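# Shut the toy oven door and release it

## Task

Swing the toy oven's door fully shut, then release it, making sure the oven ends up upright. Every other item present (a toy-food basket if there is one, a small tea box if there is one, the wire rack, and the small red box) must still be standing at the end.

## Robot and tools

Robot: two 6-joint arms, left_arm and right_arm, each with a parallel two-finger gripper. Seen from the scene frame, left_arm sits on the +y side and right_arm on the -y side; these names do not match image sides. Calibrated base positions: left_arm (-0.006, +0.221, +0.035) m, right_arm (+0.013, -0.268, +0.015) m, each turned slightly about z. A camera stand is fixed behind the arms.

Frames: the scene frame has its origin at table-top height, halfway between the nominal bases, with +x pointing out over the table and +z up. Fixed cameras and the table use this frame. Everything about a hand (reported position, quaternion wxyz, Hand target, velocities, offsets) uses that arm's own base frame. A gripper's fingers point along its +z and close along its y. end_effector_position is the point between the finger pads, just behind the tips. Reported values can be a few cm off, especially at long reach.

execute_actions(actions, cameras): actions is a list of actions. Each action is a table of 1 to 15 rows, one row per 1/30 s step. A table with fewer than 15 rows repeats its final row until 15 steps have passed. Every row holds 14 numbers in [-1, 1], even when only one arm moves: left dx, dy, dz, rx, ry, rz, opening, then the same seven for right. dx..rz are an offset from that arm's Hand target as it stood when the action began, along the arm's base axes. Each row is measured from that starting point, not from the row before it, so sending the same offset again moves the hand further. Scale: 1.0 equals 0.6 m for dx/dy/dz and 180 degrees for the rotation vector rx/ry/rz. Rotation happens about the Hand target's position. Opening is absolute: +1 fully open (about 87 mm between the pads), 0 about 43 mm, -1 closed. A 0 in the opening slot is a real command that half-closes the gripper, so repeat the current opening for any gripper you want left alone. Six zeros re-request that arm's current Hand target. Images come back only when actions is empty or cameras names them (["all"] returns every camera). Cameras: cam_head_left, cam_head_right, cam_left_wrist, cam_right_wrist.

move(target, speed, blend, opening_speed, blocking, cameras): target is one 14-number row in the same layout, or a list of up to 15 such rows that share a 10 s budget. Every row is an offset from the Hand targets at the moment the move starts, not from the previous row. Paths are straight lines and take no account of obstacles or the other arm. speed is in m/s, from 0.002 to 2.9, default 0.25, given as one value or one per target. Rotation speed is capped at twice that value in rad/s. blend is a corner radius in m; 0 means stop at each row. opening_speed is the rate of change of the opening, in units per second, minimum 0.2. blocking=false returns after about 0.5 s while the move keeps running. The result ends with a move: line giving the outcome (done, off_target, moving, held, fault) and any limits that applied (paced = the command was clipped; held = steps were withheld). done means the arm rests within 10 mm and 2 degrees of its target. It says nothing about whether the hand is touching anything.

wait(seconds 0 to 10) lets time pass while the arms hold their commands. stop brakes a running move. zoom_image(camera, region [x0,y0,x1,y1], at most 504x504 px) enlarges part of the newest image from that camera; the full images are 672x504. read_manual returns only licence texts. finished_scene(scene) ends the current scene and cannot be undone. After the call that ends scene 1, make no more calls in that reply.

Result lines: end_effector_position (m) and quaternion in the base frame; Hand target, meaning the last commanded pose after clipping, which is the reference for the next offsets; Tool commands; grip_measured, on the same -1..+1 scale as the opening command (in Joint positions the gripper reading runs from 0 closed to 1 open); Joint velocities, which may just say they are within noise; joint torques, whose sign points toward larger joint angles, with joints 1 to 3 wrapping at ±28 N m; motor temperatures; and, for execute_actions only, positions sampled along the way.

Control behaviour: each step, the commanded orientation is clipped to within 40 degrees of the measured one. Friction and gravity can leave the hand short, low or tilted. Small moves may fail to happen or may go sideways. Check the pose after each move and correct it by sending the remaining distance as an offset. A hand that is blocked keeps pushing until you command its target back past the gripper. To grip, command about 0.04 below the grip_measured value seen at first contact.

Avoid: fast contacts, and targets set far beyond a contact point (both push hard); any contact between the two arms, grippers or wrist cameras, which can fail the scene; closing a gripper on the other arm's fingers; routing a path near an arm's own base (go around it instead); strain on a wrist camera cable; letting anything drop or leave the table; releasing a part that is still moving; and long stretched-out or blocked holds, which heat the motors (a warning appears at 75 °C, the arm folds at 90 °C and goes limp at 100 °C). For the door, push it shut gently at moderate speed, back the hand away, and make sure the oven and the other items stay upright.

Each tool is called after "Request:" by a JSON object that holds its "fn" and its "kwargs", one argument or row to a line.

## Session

Request:
{"fn": "execute_actions", "kwargs": {
  "actions": []
}}

Scene clock: 0.00 s.
left_arm: end_effector_position=(+0.3697, +0.0327, +0.0371) grip_measured=+0.978 end_effector_quat_wxyz=(+0.565, -0.077, +0.816, +0.090) | right_arm: end_effector_position=(+0.3771, -0.0313, +0.0395) grip_measured=+1.000 end_effector_quat_wxyz=(+0.563, +0.077, +0.819, -0.080)
Joint positions: left_arm=[-0.033 1.582 0.325 0.892 -0.267 -0.036 0.989] | right_arm=[0.023 1.585 0.361 0.851 0.24 0.045 1]
Joint velocities: within noise
Joint torques (N m): no reading
Motor temperatures (°C): left_arm=[22 20 24 21 21 22 23] | right_arm=[22 23 22 22 22 20 23]
Heat: left arm: 24 °C; right arm: 23 °C.
Hand target: left_arm +0.3732, +0.0326, +0.0427; +0.572, -0.078, +0.811, +0.089 | right_arm +0.3833, -0.0312, +0.0505; +0.578, +0.079, +0.809, -0.078
Tool commands: left_gripper/opening=+1.0 right_gripper/opening=+1.0

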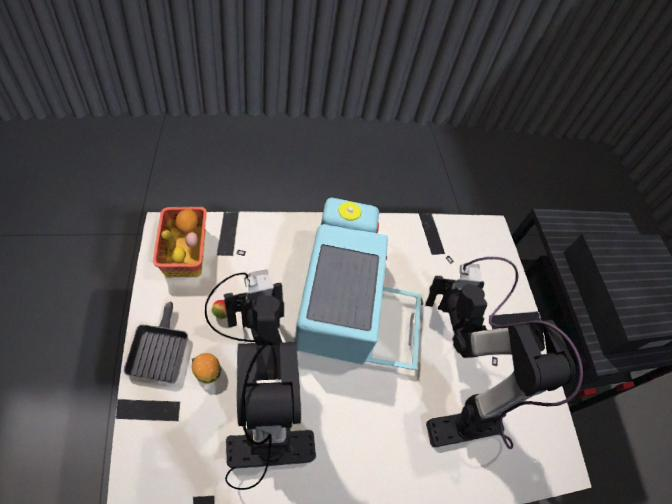

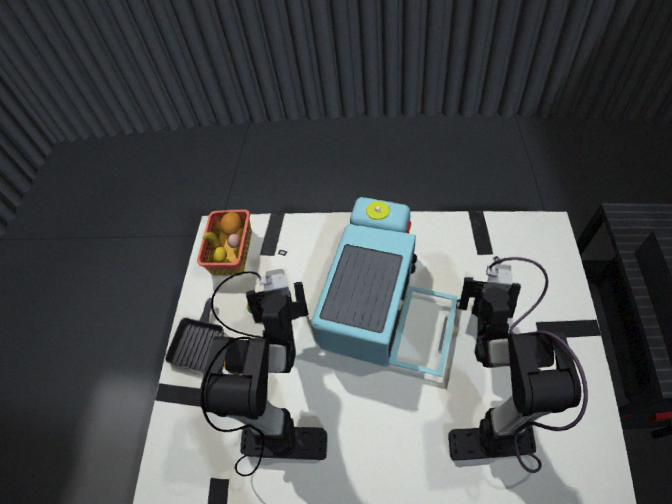

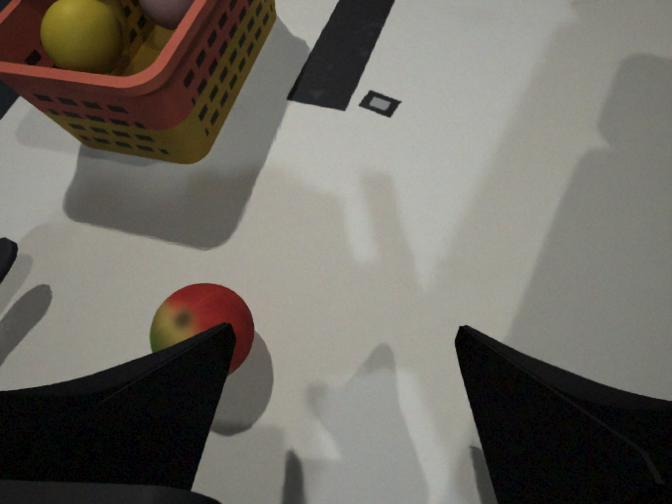

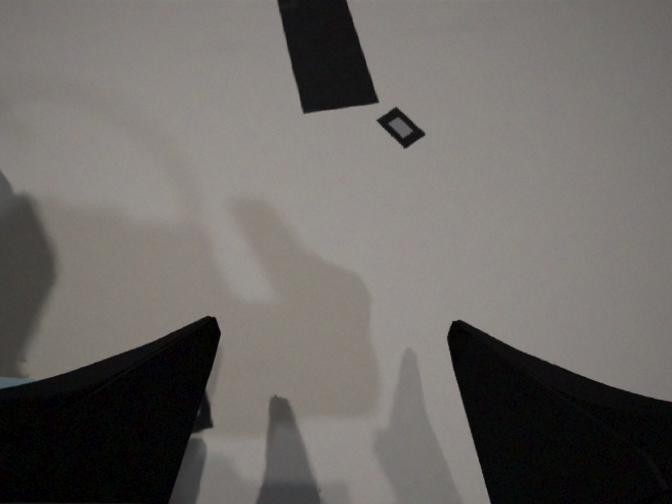

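Request:
{"fn": "move", "kwargs": {
  "target": [0,0,0,0,0,0,1,-0.047,0.002,0.111,0.0413,-0.1008,0.3186,-1],
  "speed": 0.5,
  "cameras": ["cam_head_left","cam_right_wrist"]
}}

Scene clock: 25.20 s.
left_arm: end_effector_position=(+0.3697, +0.0327, +0.0371) grip_measured=+0.978 end_effector_quat_wxyz=(+0.565, -0.077, +0.816, +0.090) | right_arm: end_effector_position=(+0.3526, -0.0289, +0.1131) grip_measured=-0.966 end_effector_quat_wxyz=(+0.648, -0.258, +0.663, +0.271)
Joint positions: left_arm=[-0.033 1.582 0.325 0.892 -0.267 -0.036 0.989] | right_arm=[-0.587 1.737 0.494 1.184 -1.355 -0.032 0.017]
Joint torques (N m): left_arm=[0.14 -4.46 5.53 1.95 -0.05 0.07] | right_arm=[-0.46 -5.35 4.82 1.48 -0.19 0.07]
Motor temperatures (°C): left_arm=[22 22 26 26 21 22 23] | right_arm=[22 25 23 25 22 20 23]
Heat: left arm: 26 °C; right arm: 25 °C.
Hand target: left_arm +0.3732, +0.0326, +0.0427; +0.572, -0.078, +0.811, +0.089 | right_arm +0.3551, -0.0300, +0.1172; +0.653, -0.271, +0.653, +0.270
Off the commanded pose: left_arm 0.007 m, 1 deg | right_arm 0.005 m, 2 deg.
move: done
Images, in order (width x height): cam_head_left 672x504, cam_right_wrist 672x504.

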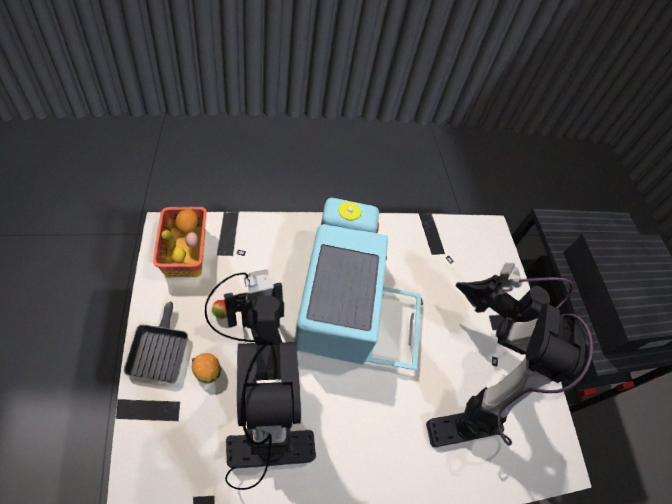

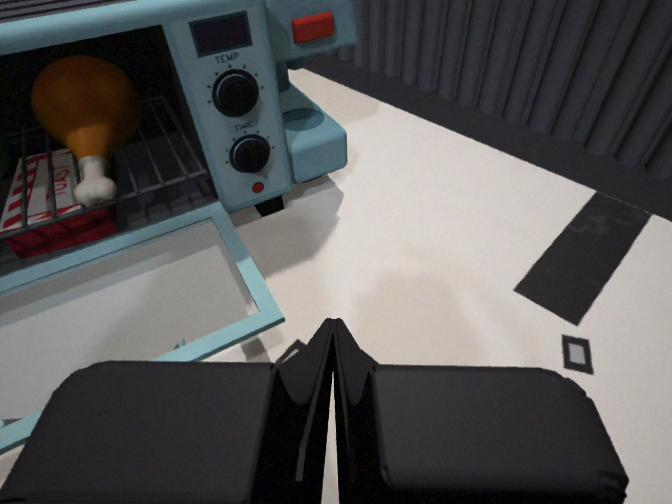

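Request:
{"fn": "move", "kwargs": {
  "target": [0,0,0,0,0,0,1,-0.0368,0.0617,-0.1787,0,0,0.0278,-1],
  "speed": 0.3,
  "cameras": ["cam_head_left","cam_right_wrist"]
}}

Scene clock: 57.70 s.
left_arm: end_effector_position=(+0.3697, +0.0327, +0.0371) grip_measured=+0.978 end_effector_quat_wxyz=(+0.565, -0.077, +0.816, +0.090) | right_arm: end_effector_position=(+0.3314, +0.0063, +0.0038) grip_measured=-0.966 end_effector_quat_wxyz=(+0.614, -0.283, +0.668, +0.309)
Joint positions: left_arm=[-0.033 1.582 0.325 0.892 -0.267 -0.036 0.989] | right_arm=[-0.522 2.194 0.425 1.479 -1.381 -0.219 0.017]
Joint torques (N m): left_arm=[0.08 -4.38 5.49 1.94 -0.04 0.12] | right_arm=[-0.23 -6.41 1.35 2.01 -0.34 0.05]
Heat: left arm: 28 °C; right arm: 26 °C.
Hand target: left_arm +0.3732, +0.0326, +0.0427; +0.572, -0.078, +0.811, +0.089 | right_arm +0.3331, +0.0070, +0.0100; +0.641, -0.299, +0.641, +0.298
Off the commanded pose: left_arm 0.007 m, 1 deg | right_arm 0.006 m, 5 deg.
joint sent to its limit (right arm) — joint 4 (wrist pitch), upper limit. The joint targets still meet the commanded pose.
move: off_target (right_arm)
Images, in order (width x height): cam_head_left 672x504, cam_right_wrist 672x504.

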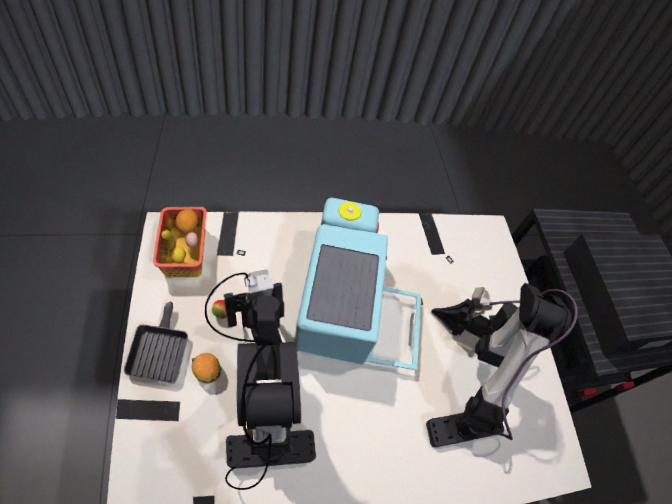

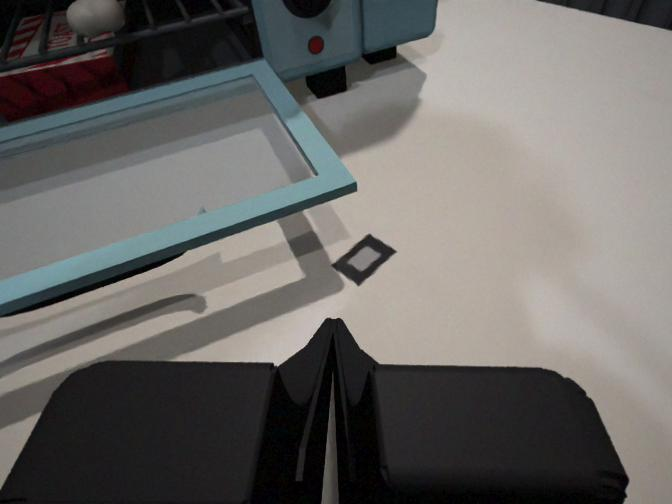

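Request:
{"fn": "move", "kwargs": {
  "target": [
    [0,0,0,0,0,0,1,0.033,0.077,0.007,0,0,0.0278,-1],
    [0,0,0,0,0,0,1,0.041,0.101,0.052,0,0,0.0389,-1],
    [0,0,0,0,0,0,1,0.06,0.165,0.103,0,0,0.0556,-1],
    [0,0,0,0,0,0,1,0.0725,0.205,0.153,-0.092,0.062,0.0657,-1],
    [0,0,0,0,0,0,1,0.0875,0.255,0.173,-0.21,0.1365,0.0737,-1]
  ],
  "blend": [0.005,0.01,0.01,0.01,0],
  "speed": [0.12,0.12,0.15,0.15,0.15],
  "cameras": ["cam_head_left","cam_right_wrist"]
}}

Scene clock: 87.17 s.
left_arm: end_effector_position=(+0.3697, +0.0327, +0.0371) grip_measured=+0.978 end_effector_quat_wxyz=(+0.565, -0.077, +0.816, +0.090) | right_arm: end_effector_position=(+0.3754, +0.1582, +0.1072) grip_measured=-0.966 end_effector_quat_wxyz=(+0.315, -0.484, +0.789, +0.213)
Joint positions: left_arm=[-0.033 1.582 0.325 0.892 -0.267 -0.036 0.989] | right_arm=[0.21 1.727 1.291 -0.604 -0.601 -0.722 0.017]
Joint torques (N m): left_arm=[0.08 -4.49 5.42 1.95 -0.05 0.11] | right_arm=[-0.01 -7.62 7.84 1.06 -0.16 -0.09]
Heat: left arm: 30 °C; right arm: 28 °C.
Hand target: left_arm +0.3732, +0.0326, +0.0427; +0.572, -0.078, +0.811, +0.089 | right_arm +0.3855, +0.1599, +0.1138; +0.325, -0.490, +0.783, +0.203
Off the commanded pose: left_arm 0.007 m, 1 deg | right_arm 0.012 m, 2 deg.
move: off_target (right_arm)
Images, in order (width x height): cam_head_left 672x504, cam_right_wrist 672x504.

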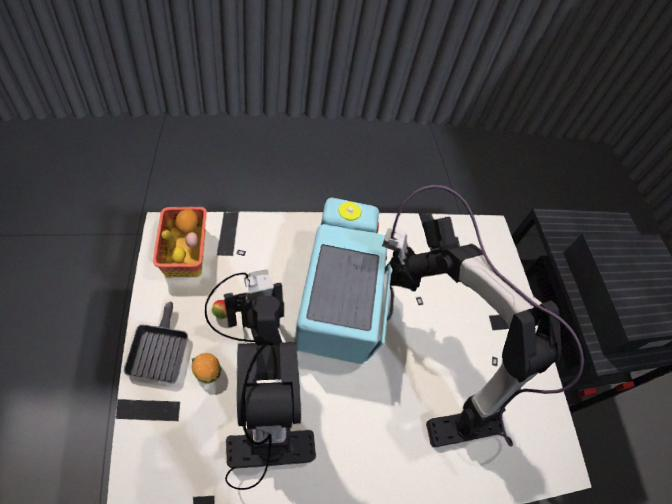

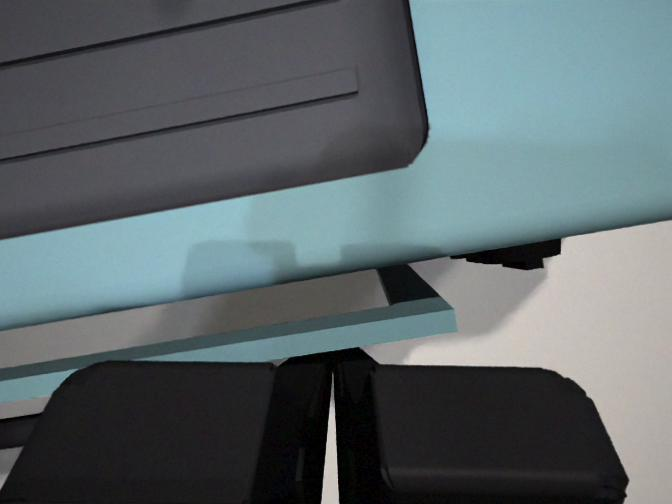

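Request:
{"fn": "move", "kwargs": {
  "target": [0,0,0,0,0,0,1,0.021,0.0687,0.01,-0.035,0.016,0,-1],
  "speed": 0.08,
  "cameras": ["cam_head_left","cam_right_wrist"]
}}

Scene clock: 92.27 s.
left_arm: end_effector_position=(+0.3697, +0.0327, +0.0371) grip_measured=+0.978 end_effector_quat_wxyz=(+0.565, -0.077, +0.816, +0.090) | right_arm: end_effector_position=(+0.3835, +0.1752, +0.1192) grip_measured=-0.966 end_effector_quat_wxyz=(+0.252, -0.490, +0.819, +0.158)
Joint positions: left_arm=[-0.033 1.582 0.325 0.892 -0.267 -0.036 0.989] | right_arm=[0.317 1.834 1.536 -0.816 -0.412 -0.664 0.017]
Joint torques (N m): left_arm=[0.17 -4.53 5.37 1.93 -0.07 0.13] | right_arm=[2.55 -6.16 7.36 1.63 -0.51 0.16]
Motor temperatures (°C): left_arm=[22 23 29 31 21 22 23] | right_arm=[22 26 25 28 22 21 23]
Heat: left arm: 31 °C; right arm: 28 °C.
Hand target: left_arm +0.3732, +0.0326, +0.0427; +0.572, -0.078, +0.811, +0.089 | right_arm +0.3981, +0.2012, +0.1198; +0.277, -0.502, +0.801, +0.172
Off the commanded pose: left_arm 0.007 m, 1 deg | right_arm 0.030 m, 4 deg.
move: off_target (right_arm)
Images, in order (width x height): cam_head_left 672x504, cam_right_wrist 672x504.

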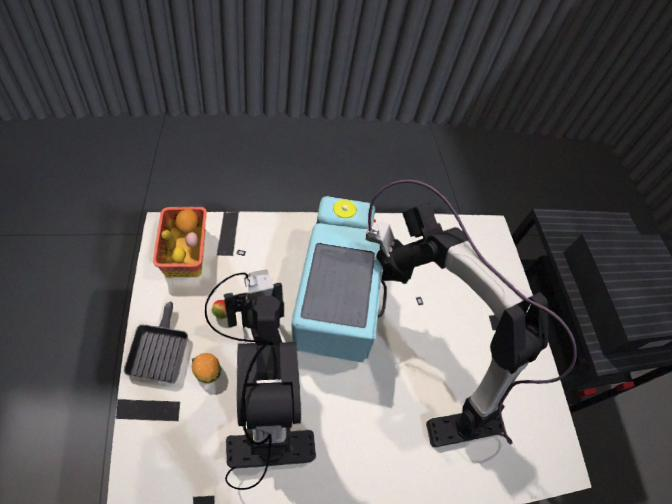

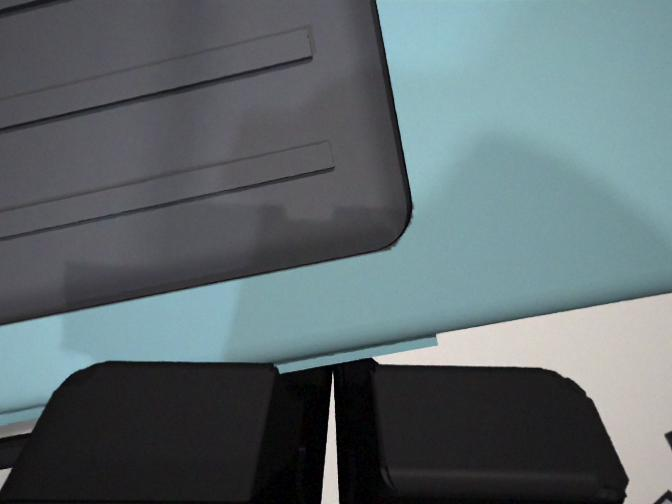

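Request:
{"fn": "move", "kwargs": {
  "target": [0,0,0,0,0,0,1,-0.068,-0.223,0,0,0,0,-1],
  "speed": 0.25,
  "cameras": ["cam_head_left","cam_head_right","cam_right_wrist"]
}}

Scene clock: 96.53 s.
left_arm: end_effector_position=(+0.3697, +0.0327, +0.0371) grip_measured=+0.978 end_effector_quat_wxyz=(+0.565, -0.077, +0.816, +0.090) | right_arm: end_effector_position=(+0.3585, +0.0625, +0.1072) grip_measured=-0.966 end_effector_quat_wxyz=(+0.259, -0.495, +0.812, +0.169)
Joint positions: left_arm=[-0.033 1.582 0.325 0.892 -0.267 -0.036 0.989] | right_arm=[-0.002 1.713 1.351 -0.907 -0.56 -1.009 0.017]
Joint torques (N m): left_arm=[0.09 -4.48 5.5 1.97 -0.04 0.12] | right_arm=[-0.23 -11.78 4.77 0.72 -0.57 -0.09]
Heat: left arm: 31 °C; right arm: 28 °C.
Hand target: left_arm +0.3732, +0.0326, +0.0427; +0.572, -0.078, +0.811, +0.089 | right_arm +0.3573, +0.0675, +0.1197; +0.277, -0.502, +0.801, +0.172
Off the commanded pose: left_arm 0.007 m, 1 deg | right_arm 0.014 m, 3 deg.
move: off_target (right_arm)
Images, in order (width x height): cam_head_left 672x504, cam_head_right 672x504, cam_right_wrist 672x504.

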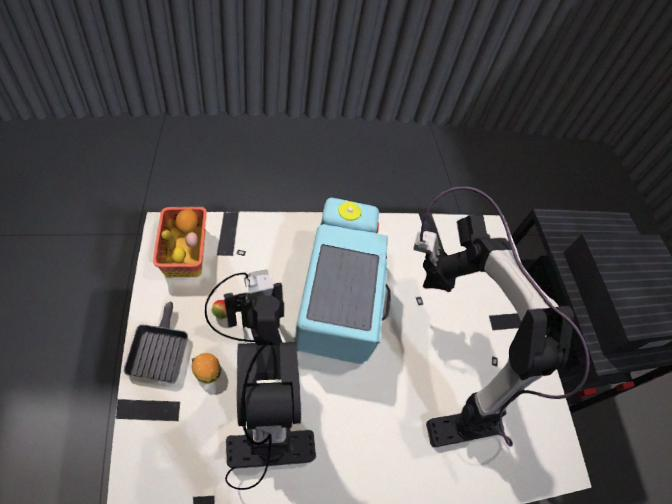

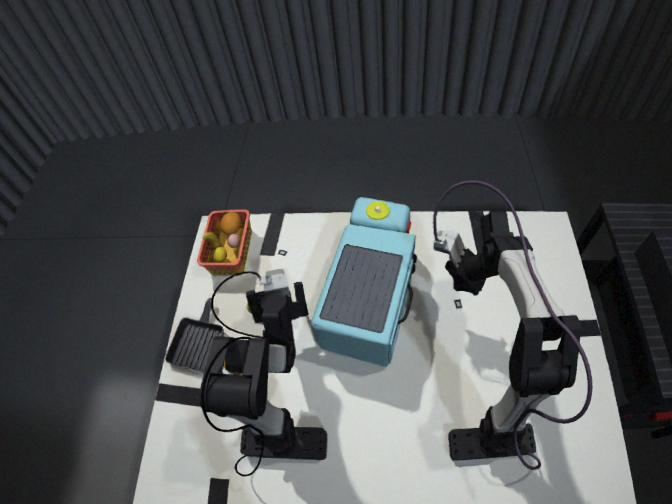

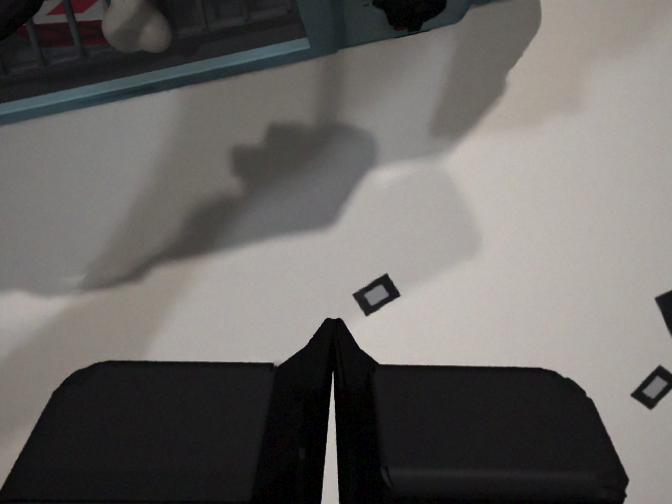

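Request:
{"fn": "finished_scene", "kwargs": {
  "scene": 2
}}

The scene is finished: the task was done.


## Next scene

The same job, from a new start.

Request:
{"fn": "execute_actions", "kwargs": {
  "actions": []
}}

Scene clock: 0.00 s.
left_arm: end_effector_position=(+0.3035, +0.0828, +0.2945) grip_measured=+0.978 end_effector_quat_wxyz=(+0.756, -0.186, +0.628, -0.003) | right_arm: end_effector_position=(+0.3015, -0.0170, +0.3561) grip_measured=+1.000 end_effector_quat_wxyz=(+0.762, +0.014, +0.648, -0.014)
Joint positions: left_arm=[0.33 0.657 0.511 0.289 0.045 -0.298 0.989] | right_arm=[-0.081 0.656 0.749 0.069 -0.039 0.01 1]
Joint velocities: within noise
Joint torques (N m): no reading
Motor temperatures (°C): left_arm=[22 20 23 21 21 22 23] | right_arm=[22 23 21 22 22 20 23]
Heat: left arm: 23 °C; right arm: 23 °C.
Hand target: left_arm +0.3034, +0.0827, +0.3010; +0.760, -0.184, +0.623, -0.002 | right_arm +0.3003, -0.0169, +0.3656; +0.770, +0.014, +0.638, -0.015
Tool commands: left_gripper/opening=+1.0 right_gripper/opening=+1.0

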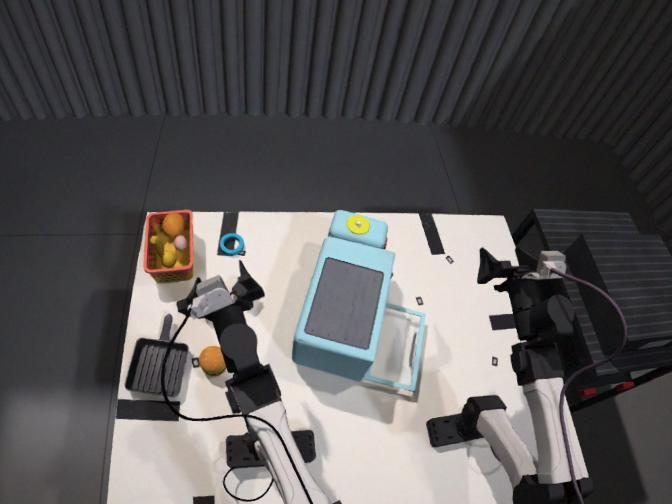

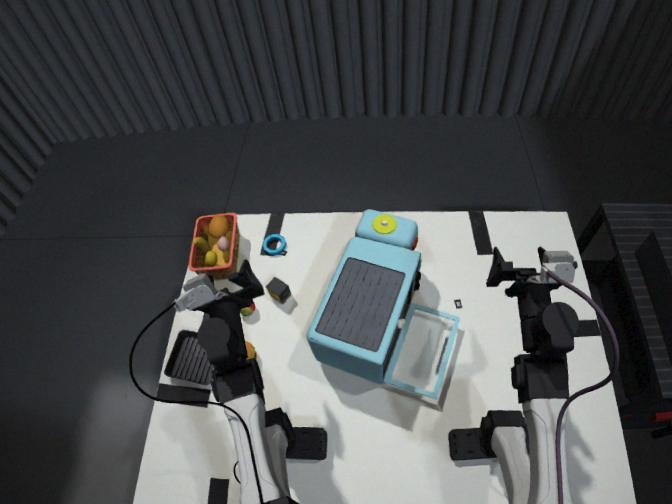

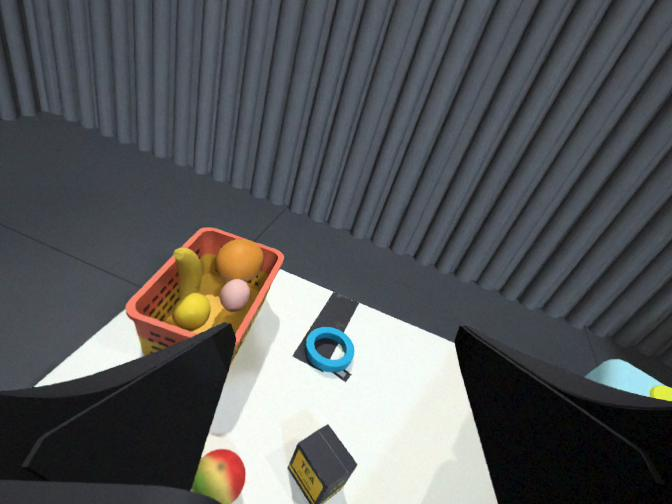

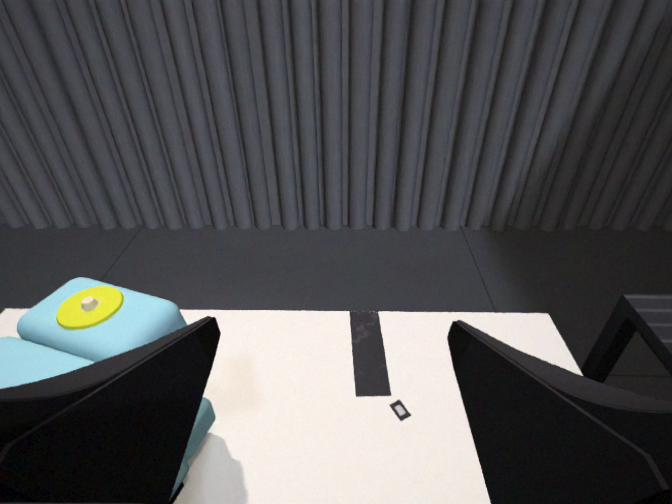

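Request:
{"fn": "move", "kwargs": {
  "target": [0,0,0,0,0,0,1,0,-0.005,-0.4177,-0.0203,0.0572,0.234,-1],
  "speed": 0.5,
  "cameras": ["cam_head_left","cam_right_wrist"]
}}

Scene clock: 22.90 s.
left_arm: end_effector_position=(+0.3035, +0.0828, +0.2945) grip_measured=+0.978 end_effector_quat_wxyz=(+0.756, -0.186, +0.628, -0.003) | right_arm: end_effector_position=(+0.3038, -0.0218, +0.1171) grip_measured=-0.966 end_effector_quat_wxyz=(+0.665, -0.239, +0.667, +0.237)
Joint positions: left_arm=[0.33 0.657 0.511 0.289 0.045 -0.298 0.989] | right_arm=[-0.668 1.533 0.264 1.247 -1.354 -0.023 0.017]
Joint torques (N m): left_arm=[0.23 0.76 8.2 1.85 0 0.13] | right_arm=[-0.84 -3.36 2.51 1.45 -0.15 0.07]
Motor temperatures (°C): left_arm=[22 20 28 26 21 22 23] | right_arm=[22 23 23 25 22 20 23]
Heat: left arm: 28 °C; right arm: 25 °C.
Hand target: left_arm +0.3034, +0.0827, +0.3010; +0.761, -0.184, +0.623, -0.002 | right_arm +0.3003, -0.0199, +0.1149; +0.665, -0.241, +0.665, +0.242
Off the commanded pose: left_arm 0.006 m, 1 deg | right_arm 0.005 m, 1 deg.
move: done
Images, in order (width x height): cam_head_left 672x504, cam_right_wrist 672x504.

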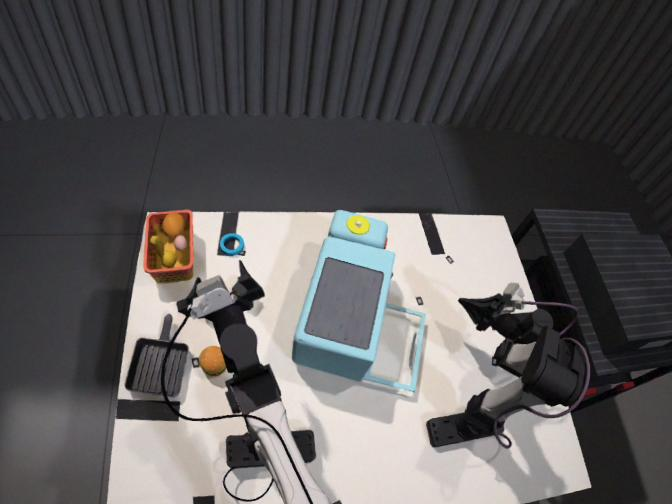

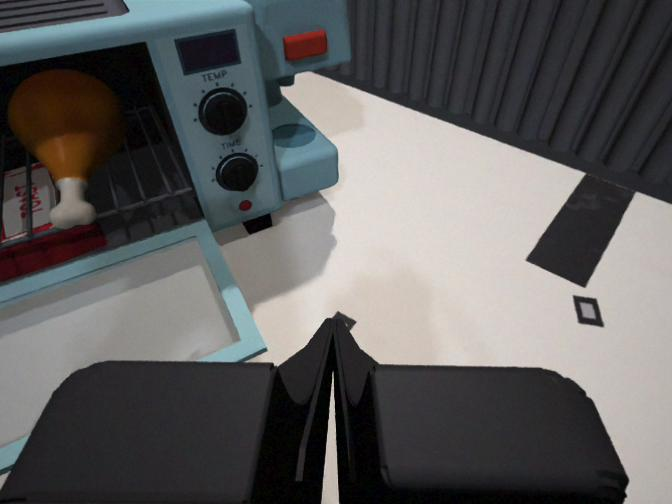

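Request:
{"fn": "move", "kwargs": {
  "target": [
    [0,0,0,0,0,0,1,-0.0405,0.0427,-0.1715,-0.0146,0.0168,0.0111,-1],
    [0,0,0,0,0,0,1,-0.0097,0.1198,-0.1682,-0.0153,0.0161,0.0389,-1],
    [0,0,0,0,0,0,1,0,0.144,-0.1232,-0.0157,0.0157,0.0556,-1],
    [0,0,0,0,0,0,1,0.0245,0.2057,-0.0715,-0.0081,0.0076,0.0778,-1],
    [0,0,0,0,0,0,1,0.0395,0.2448,-0.0215,-0.0823,0.074,0.0874,-1],
    [0,0,0,0,0,0,1,0.0595,0.2932,-0.0015,-0.1895,0.1647,0.0948,-1],
    [0,0,0,0,0,0,1,0.0745,0.3315,0.0052,-0.2137,0.1794,0.1039,-1]
  ],
  "blend": [0.005,0.005,0.01,0.01,0.01,0.01,0],
  "speed": [0.2,0.12,0.12,0.15,0.15,0.15,0.08],
  "cameras": ["cam_head_left","cam_right_wrist"]
}}

Scene clock: 54.83 s.
left_arm: end_effector_position=(+0.3035, +0.0828, +0.2945) grip_measured=+0.978 end_effector_quat_wxyz=(+0.756, -0.186, +0.628, -0.003) | right_arm: end_effector_position=(+0.3312, +0.1651, +0.1110) grip_measured=-0.966 end_effector_quat_wxyz=(+0.275, -0.458, +0.828, +0.169)
Joint positions: left_arm=[0.33 0.657 0.511 0.289 0.045 -0.298 0.989] | right_arm=[0.324 1.594 1.203 -0.658 -0.421 -0.572 0.017]
Joint torques (N m): left_arm=[0.17 0.69 8.28 1.87 -0.03 0.11] | right_arm=[1.35 -5.33 7.84 1.42 -0.28 -0.03]
Heat: left arm: 31 °C; right arm: 26 °C.
Hand target: left_arm +0.3034, +0.0827, +0.3010; +0.761, -0.184, +0.623, -0.002 | right_arm +0.3450, +0.1791, +0.1181; +0.297, -0.469, +0.814, +0.171
Off the commanded pose: left_arm 0.006 m, 1 deg | right_arm 0.021 m, 3 deg.
move: off_target (right_arm)
Images, in order (width x height): cam_head_left 672x504, cam_right_wrist 672x504.

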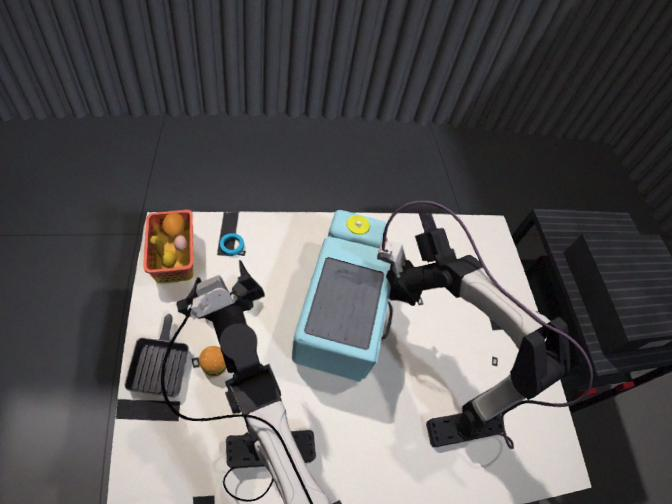

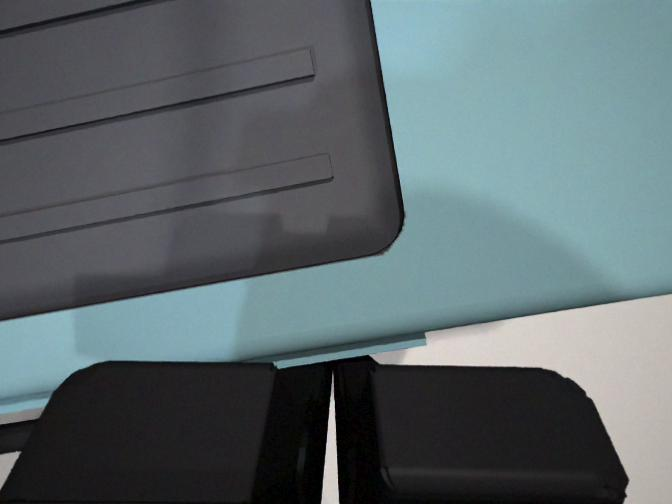

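Request:
{"fn": "move", "kwargs": {
  "target": [
    [0,0,0,0,0,0,1,0.0043,0.0108,0,0,0,0,-1],
    [0,0,0,0,0,0,1,-0.07,-0.18,0.0,0,0,0,-1]
  ],
  "speed": [0.05,0.25],
  "cameras": ["cam_head_left","cam_head_right","cam_right_wrist"]
}}

Scene clock: 62.00 s.
left_arm: end_effector_position=(+0.3035, +0.0828, +0.2945) grip_measured=+0.978 end_effector_quat_wxyz=(+0.756, -0.186, +0.628, -0.003) | right_arm: end_effector_position=(+0.3040, +0.0685, +0.1110) grip_measured=-0.966 end_effector_quat_wxyz=(+0.283, -0.465, +0.822, +0.167)
Joint positions: left_arm=[0.33 0.657 0.511 0.289 0.045 -0.298 0.989] | right_arm=[0.008 1.452 1.083 -0.82 -0.564 -0.91 0.017]
Joint torques (N m): left_arm=[0.09 0.79 8.16 1.85 0.01 0.16] | right_arm=[-0.73 -8.34 4.77 0.85 -0.54 -0.1]
Heat: left arm: 32 °C; right arm: 26 °C.
Hand target: left_arm +0.3034, +0.0827, +0.3010; +0.761, -0.184, +0.623, -0.002 | right_arm +0.3030, +0.0712, +0.1180; +0.297, -0.469, +0.814, +0.171
Off the commanded pose: left_arm 0.006 m, 1 deg | right_arm 0.008 m, 2 deg.
move: done
Images, in order (width x height): cam_head_left 672x504, cam_head_right 672x504, cam_right_wrist 672x504.

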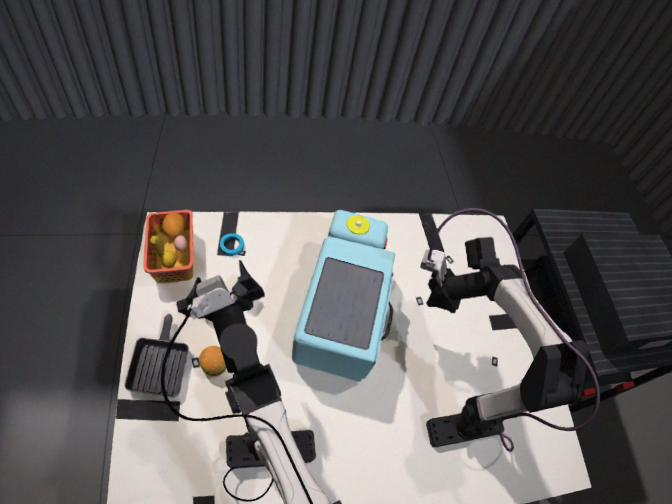

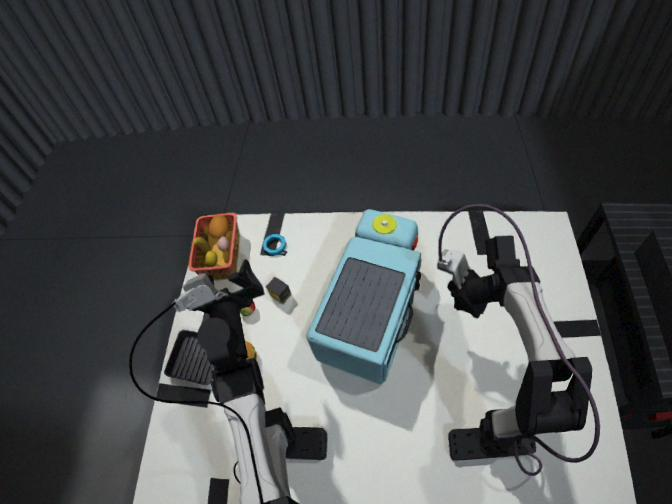

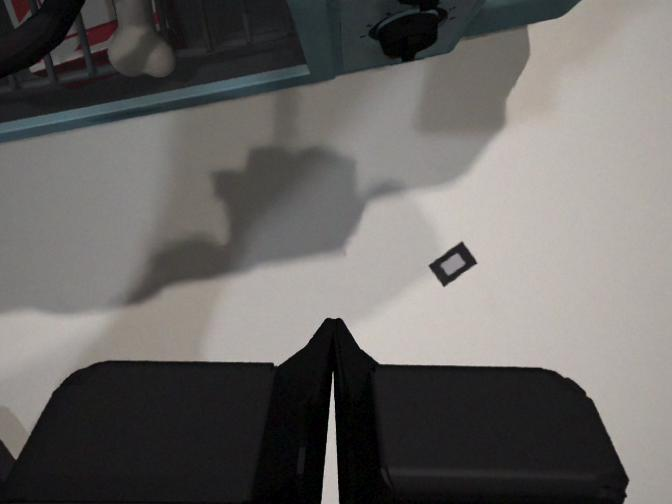

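Request:
{"fn": "finished_scene", "kwargs": {
  "scene": 3
}}

The scene is finished: the task was done.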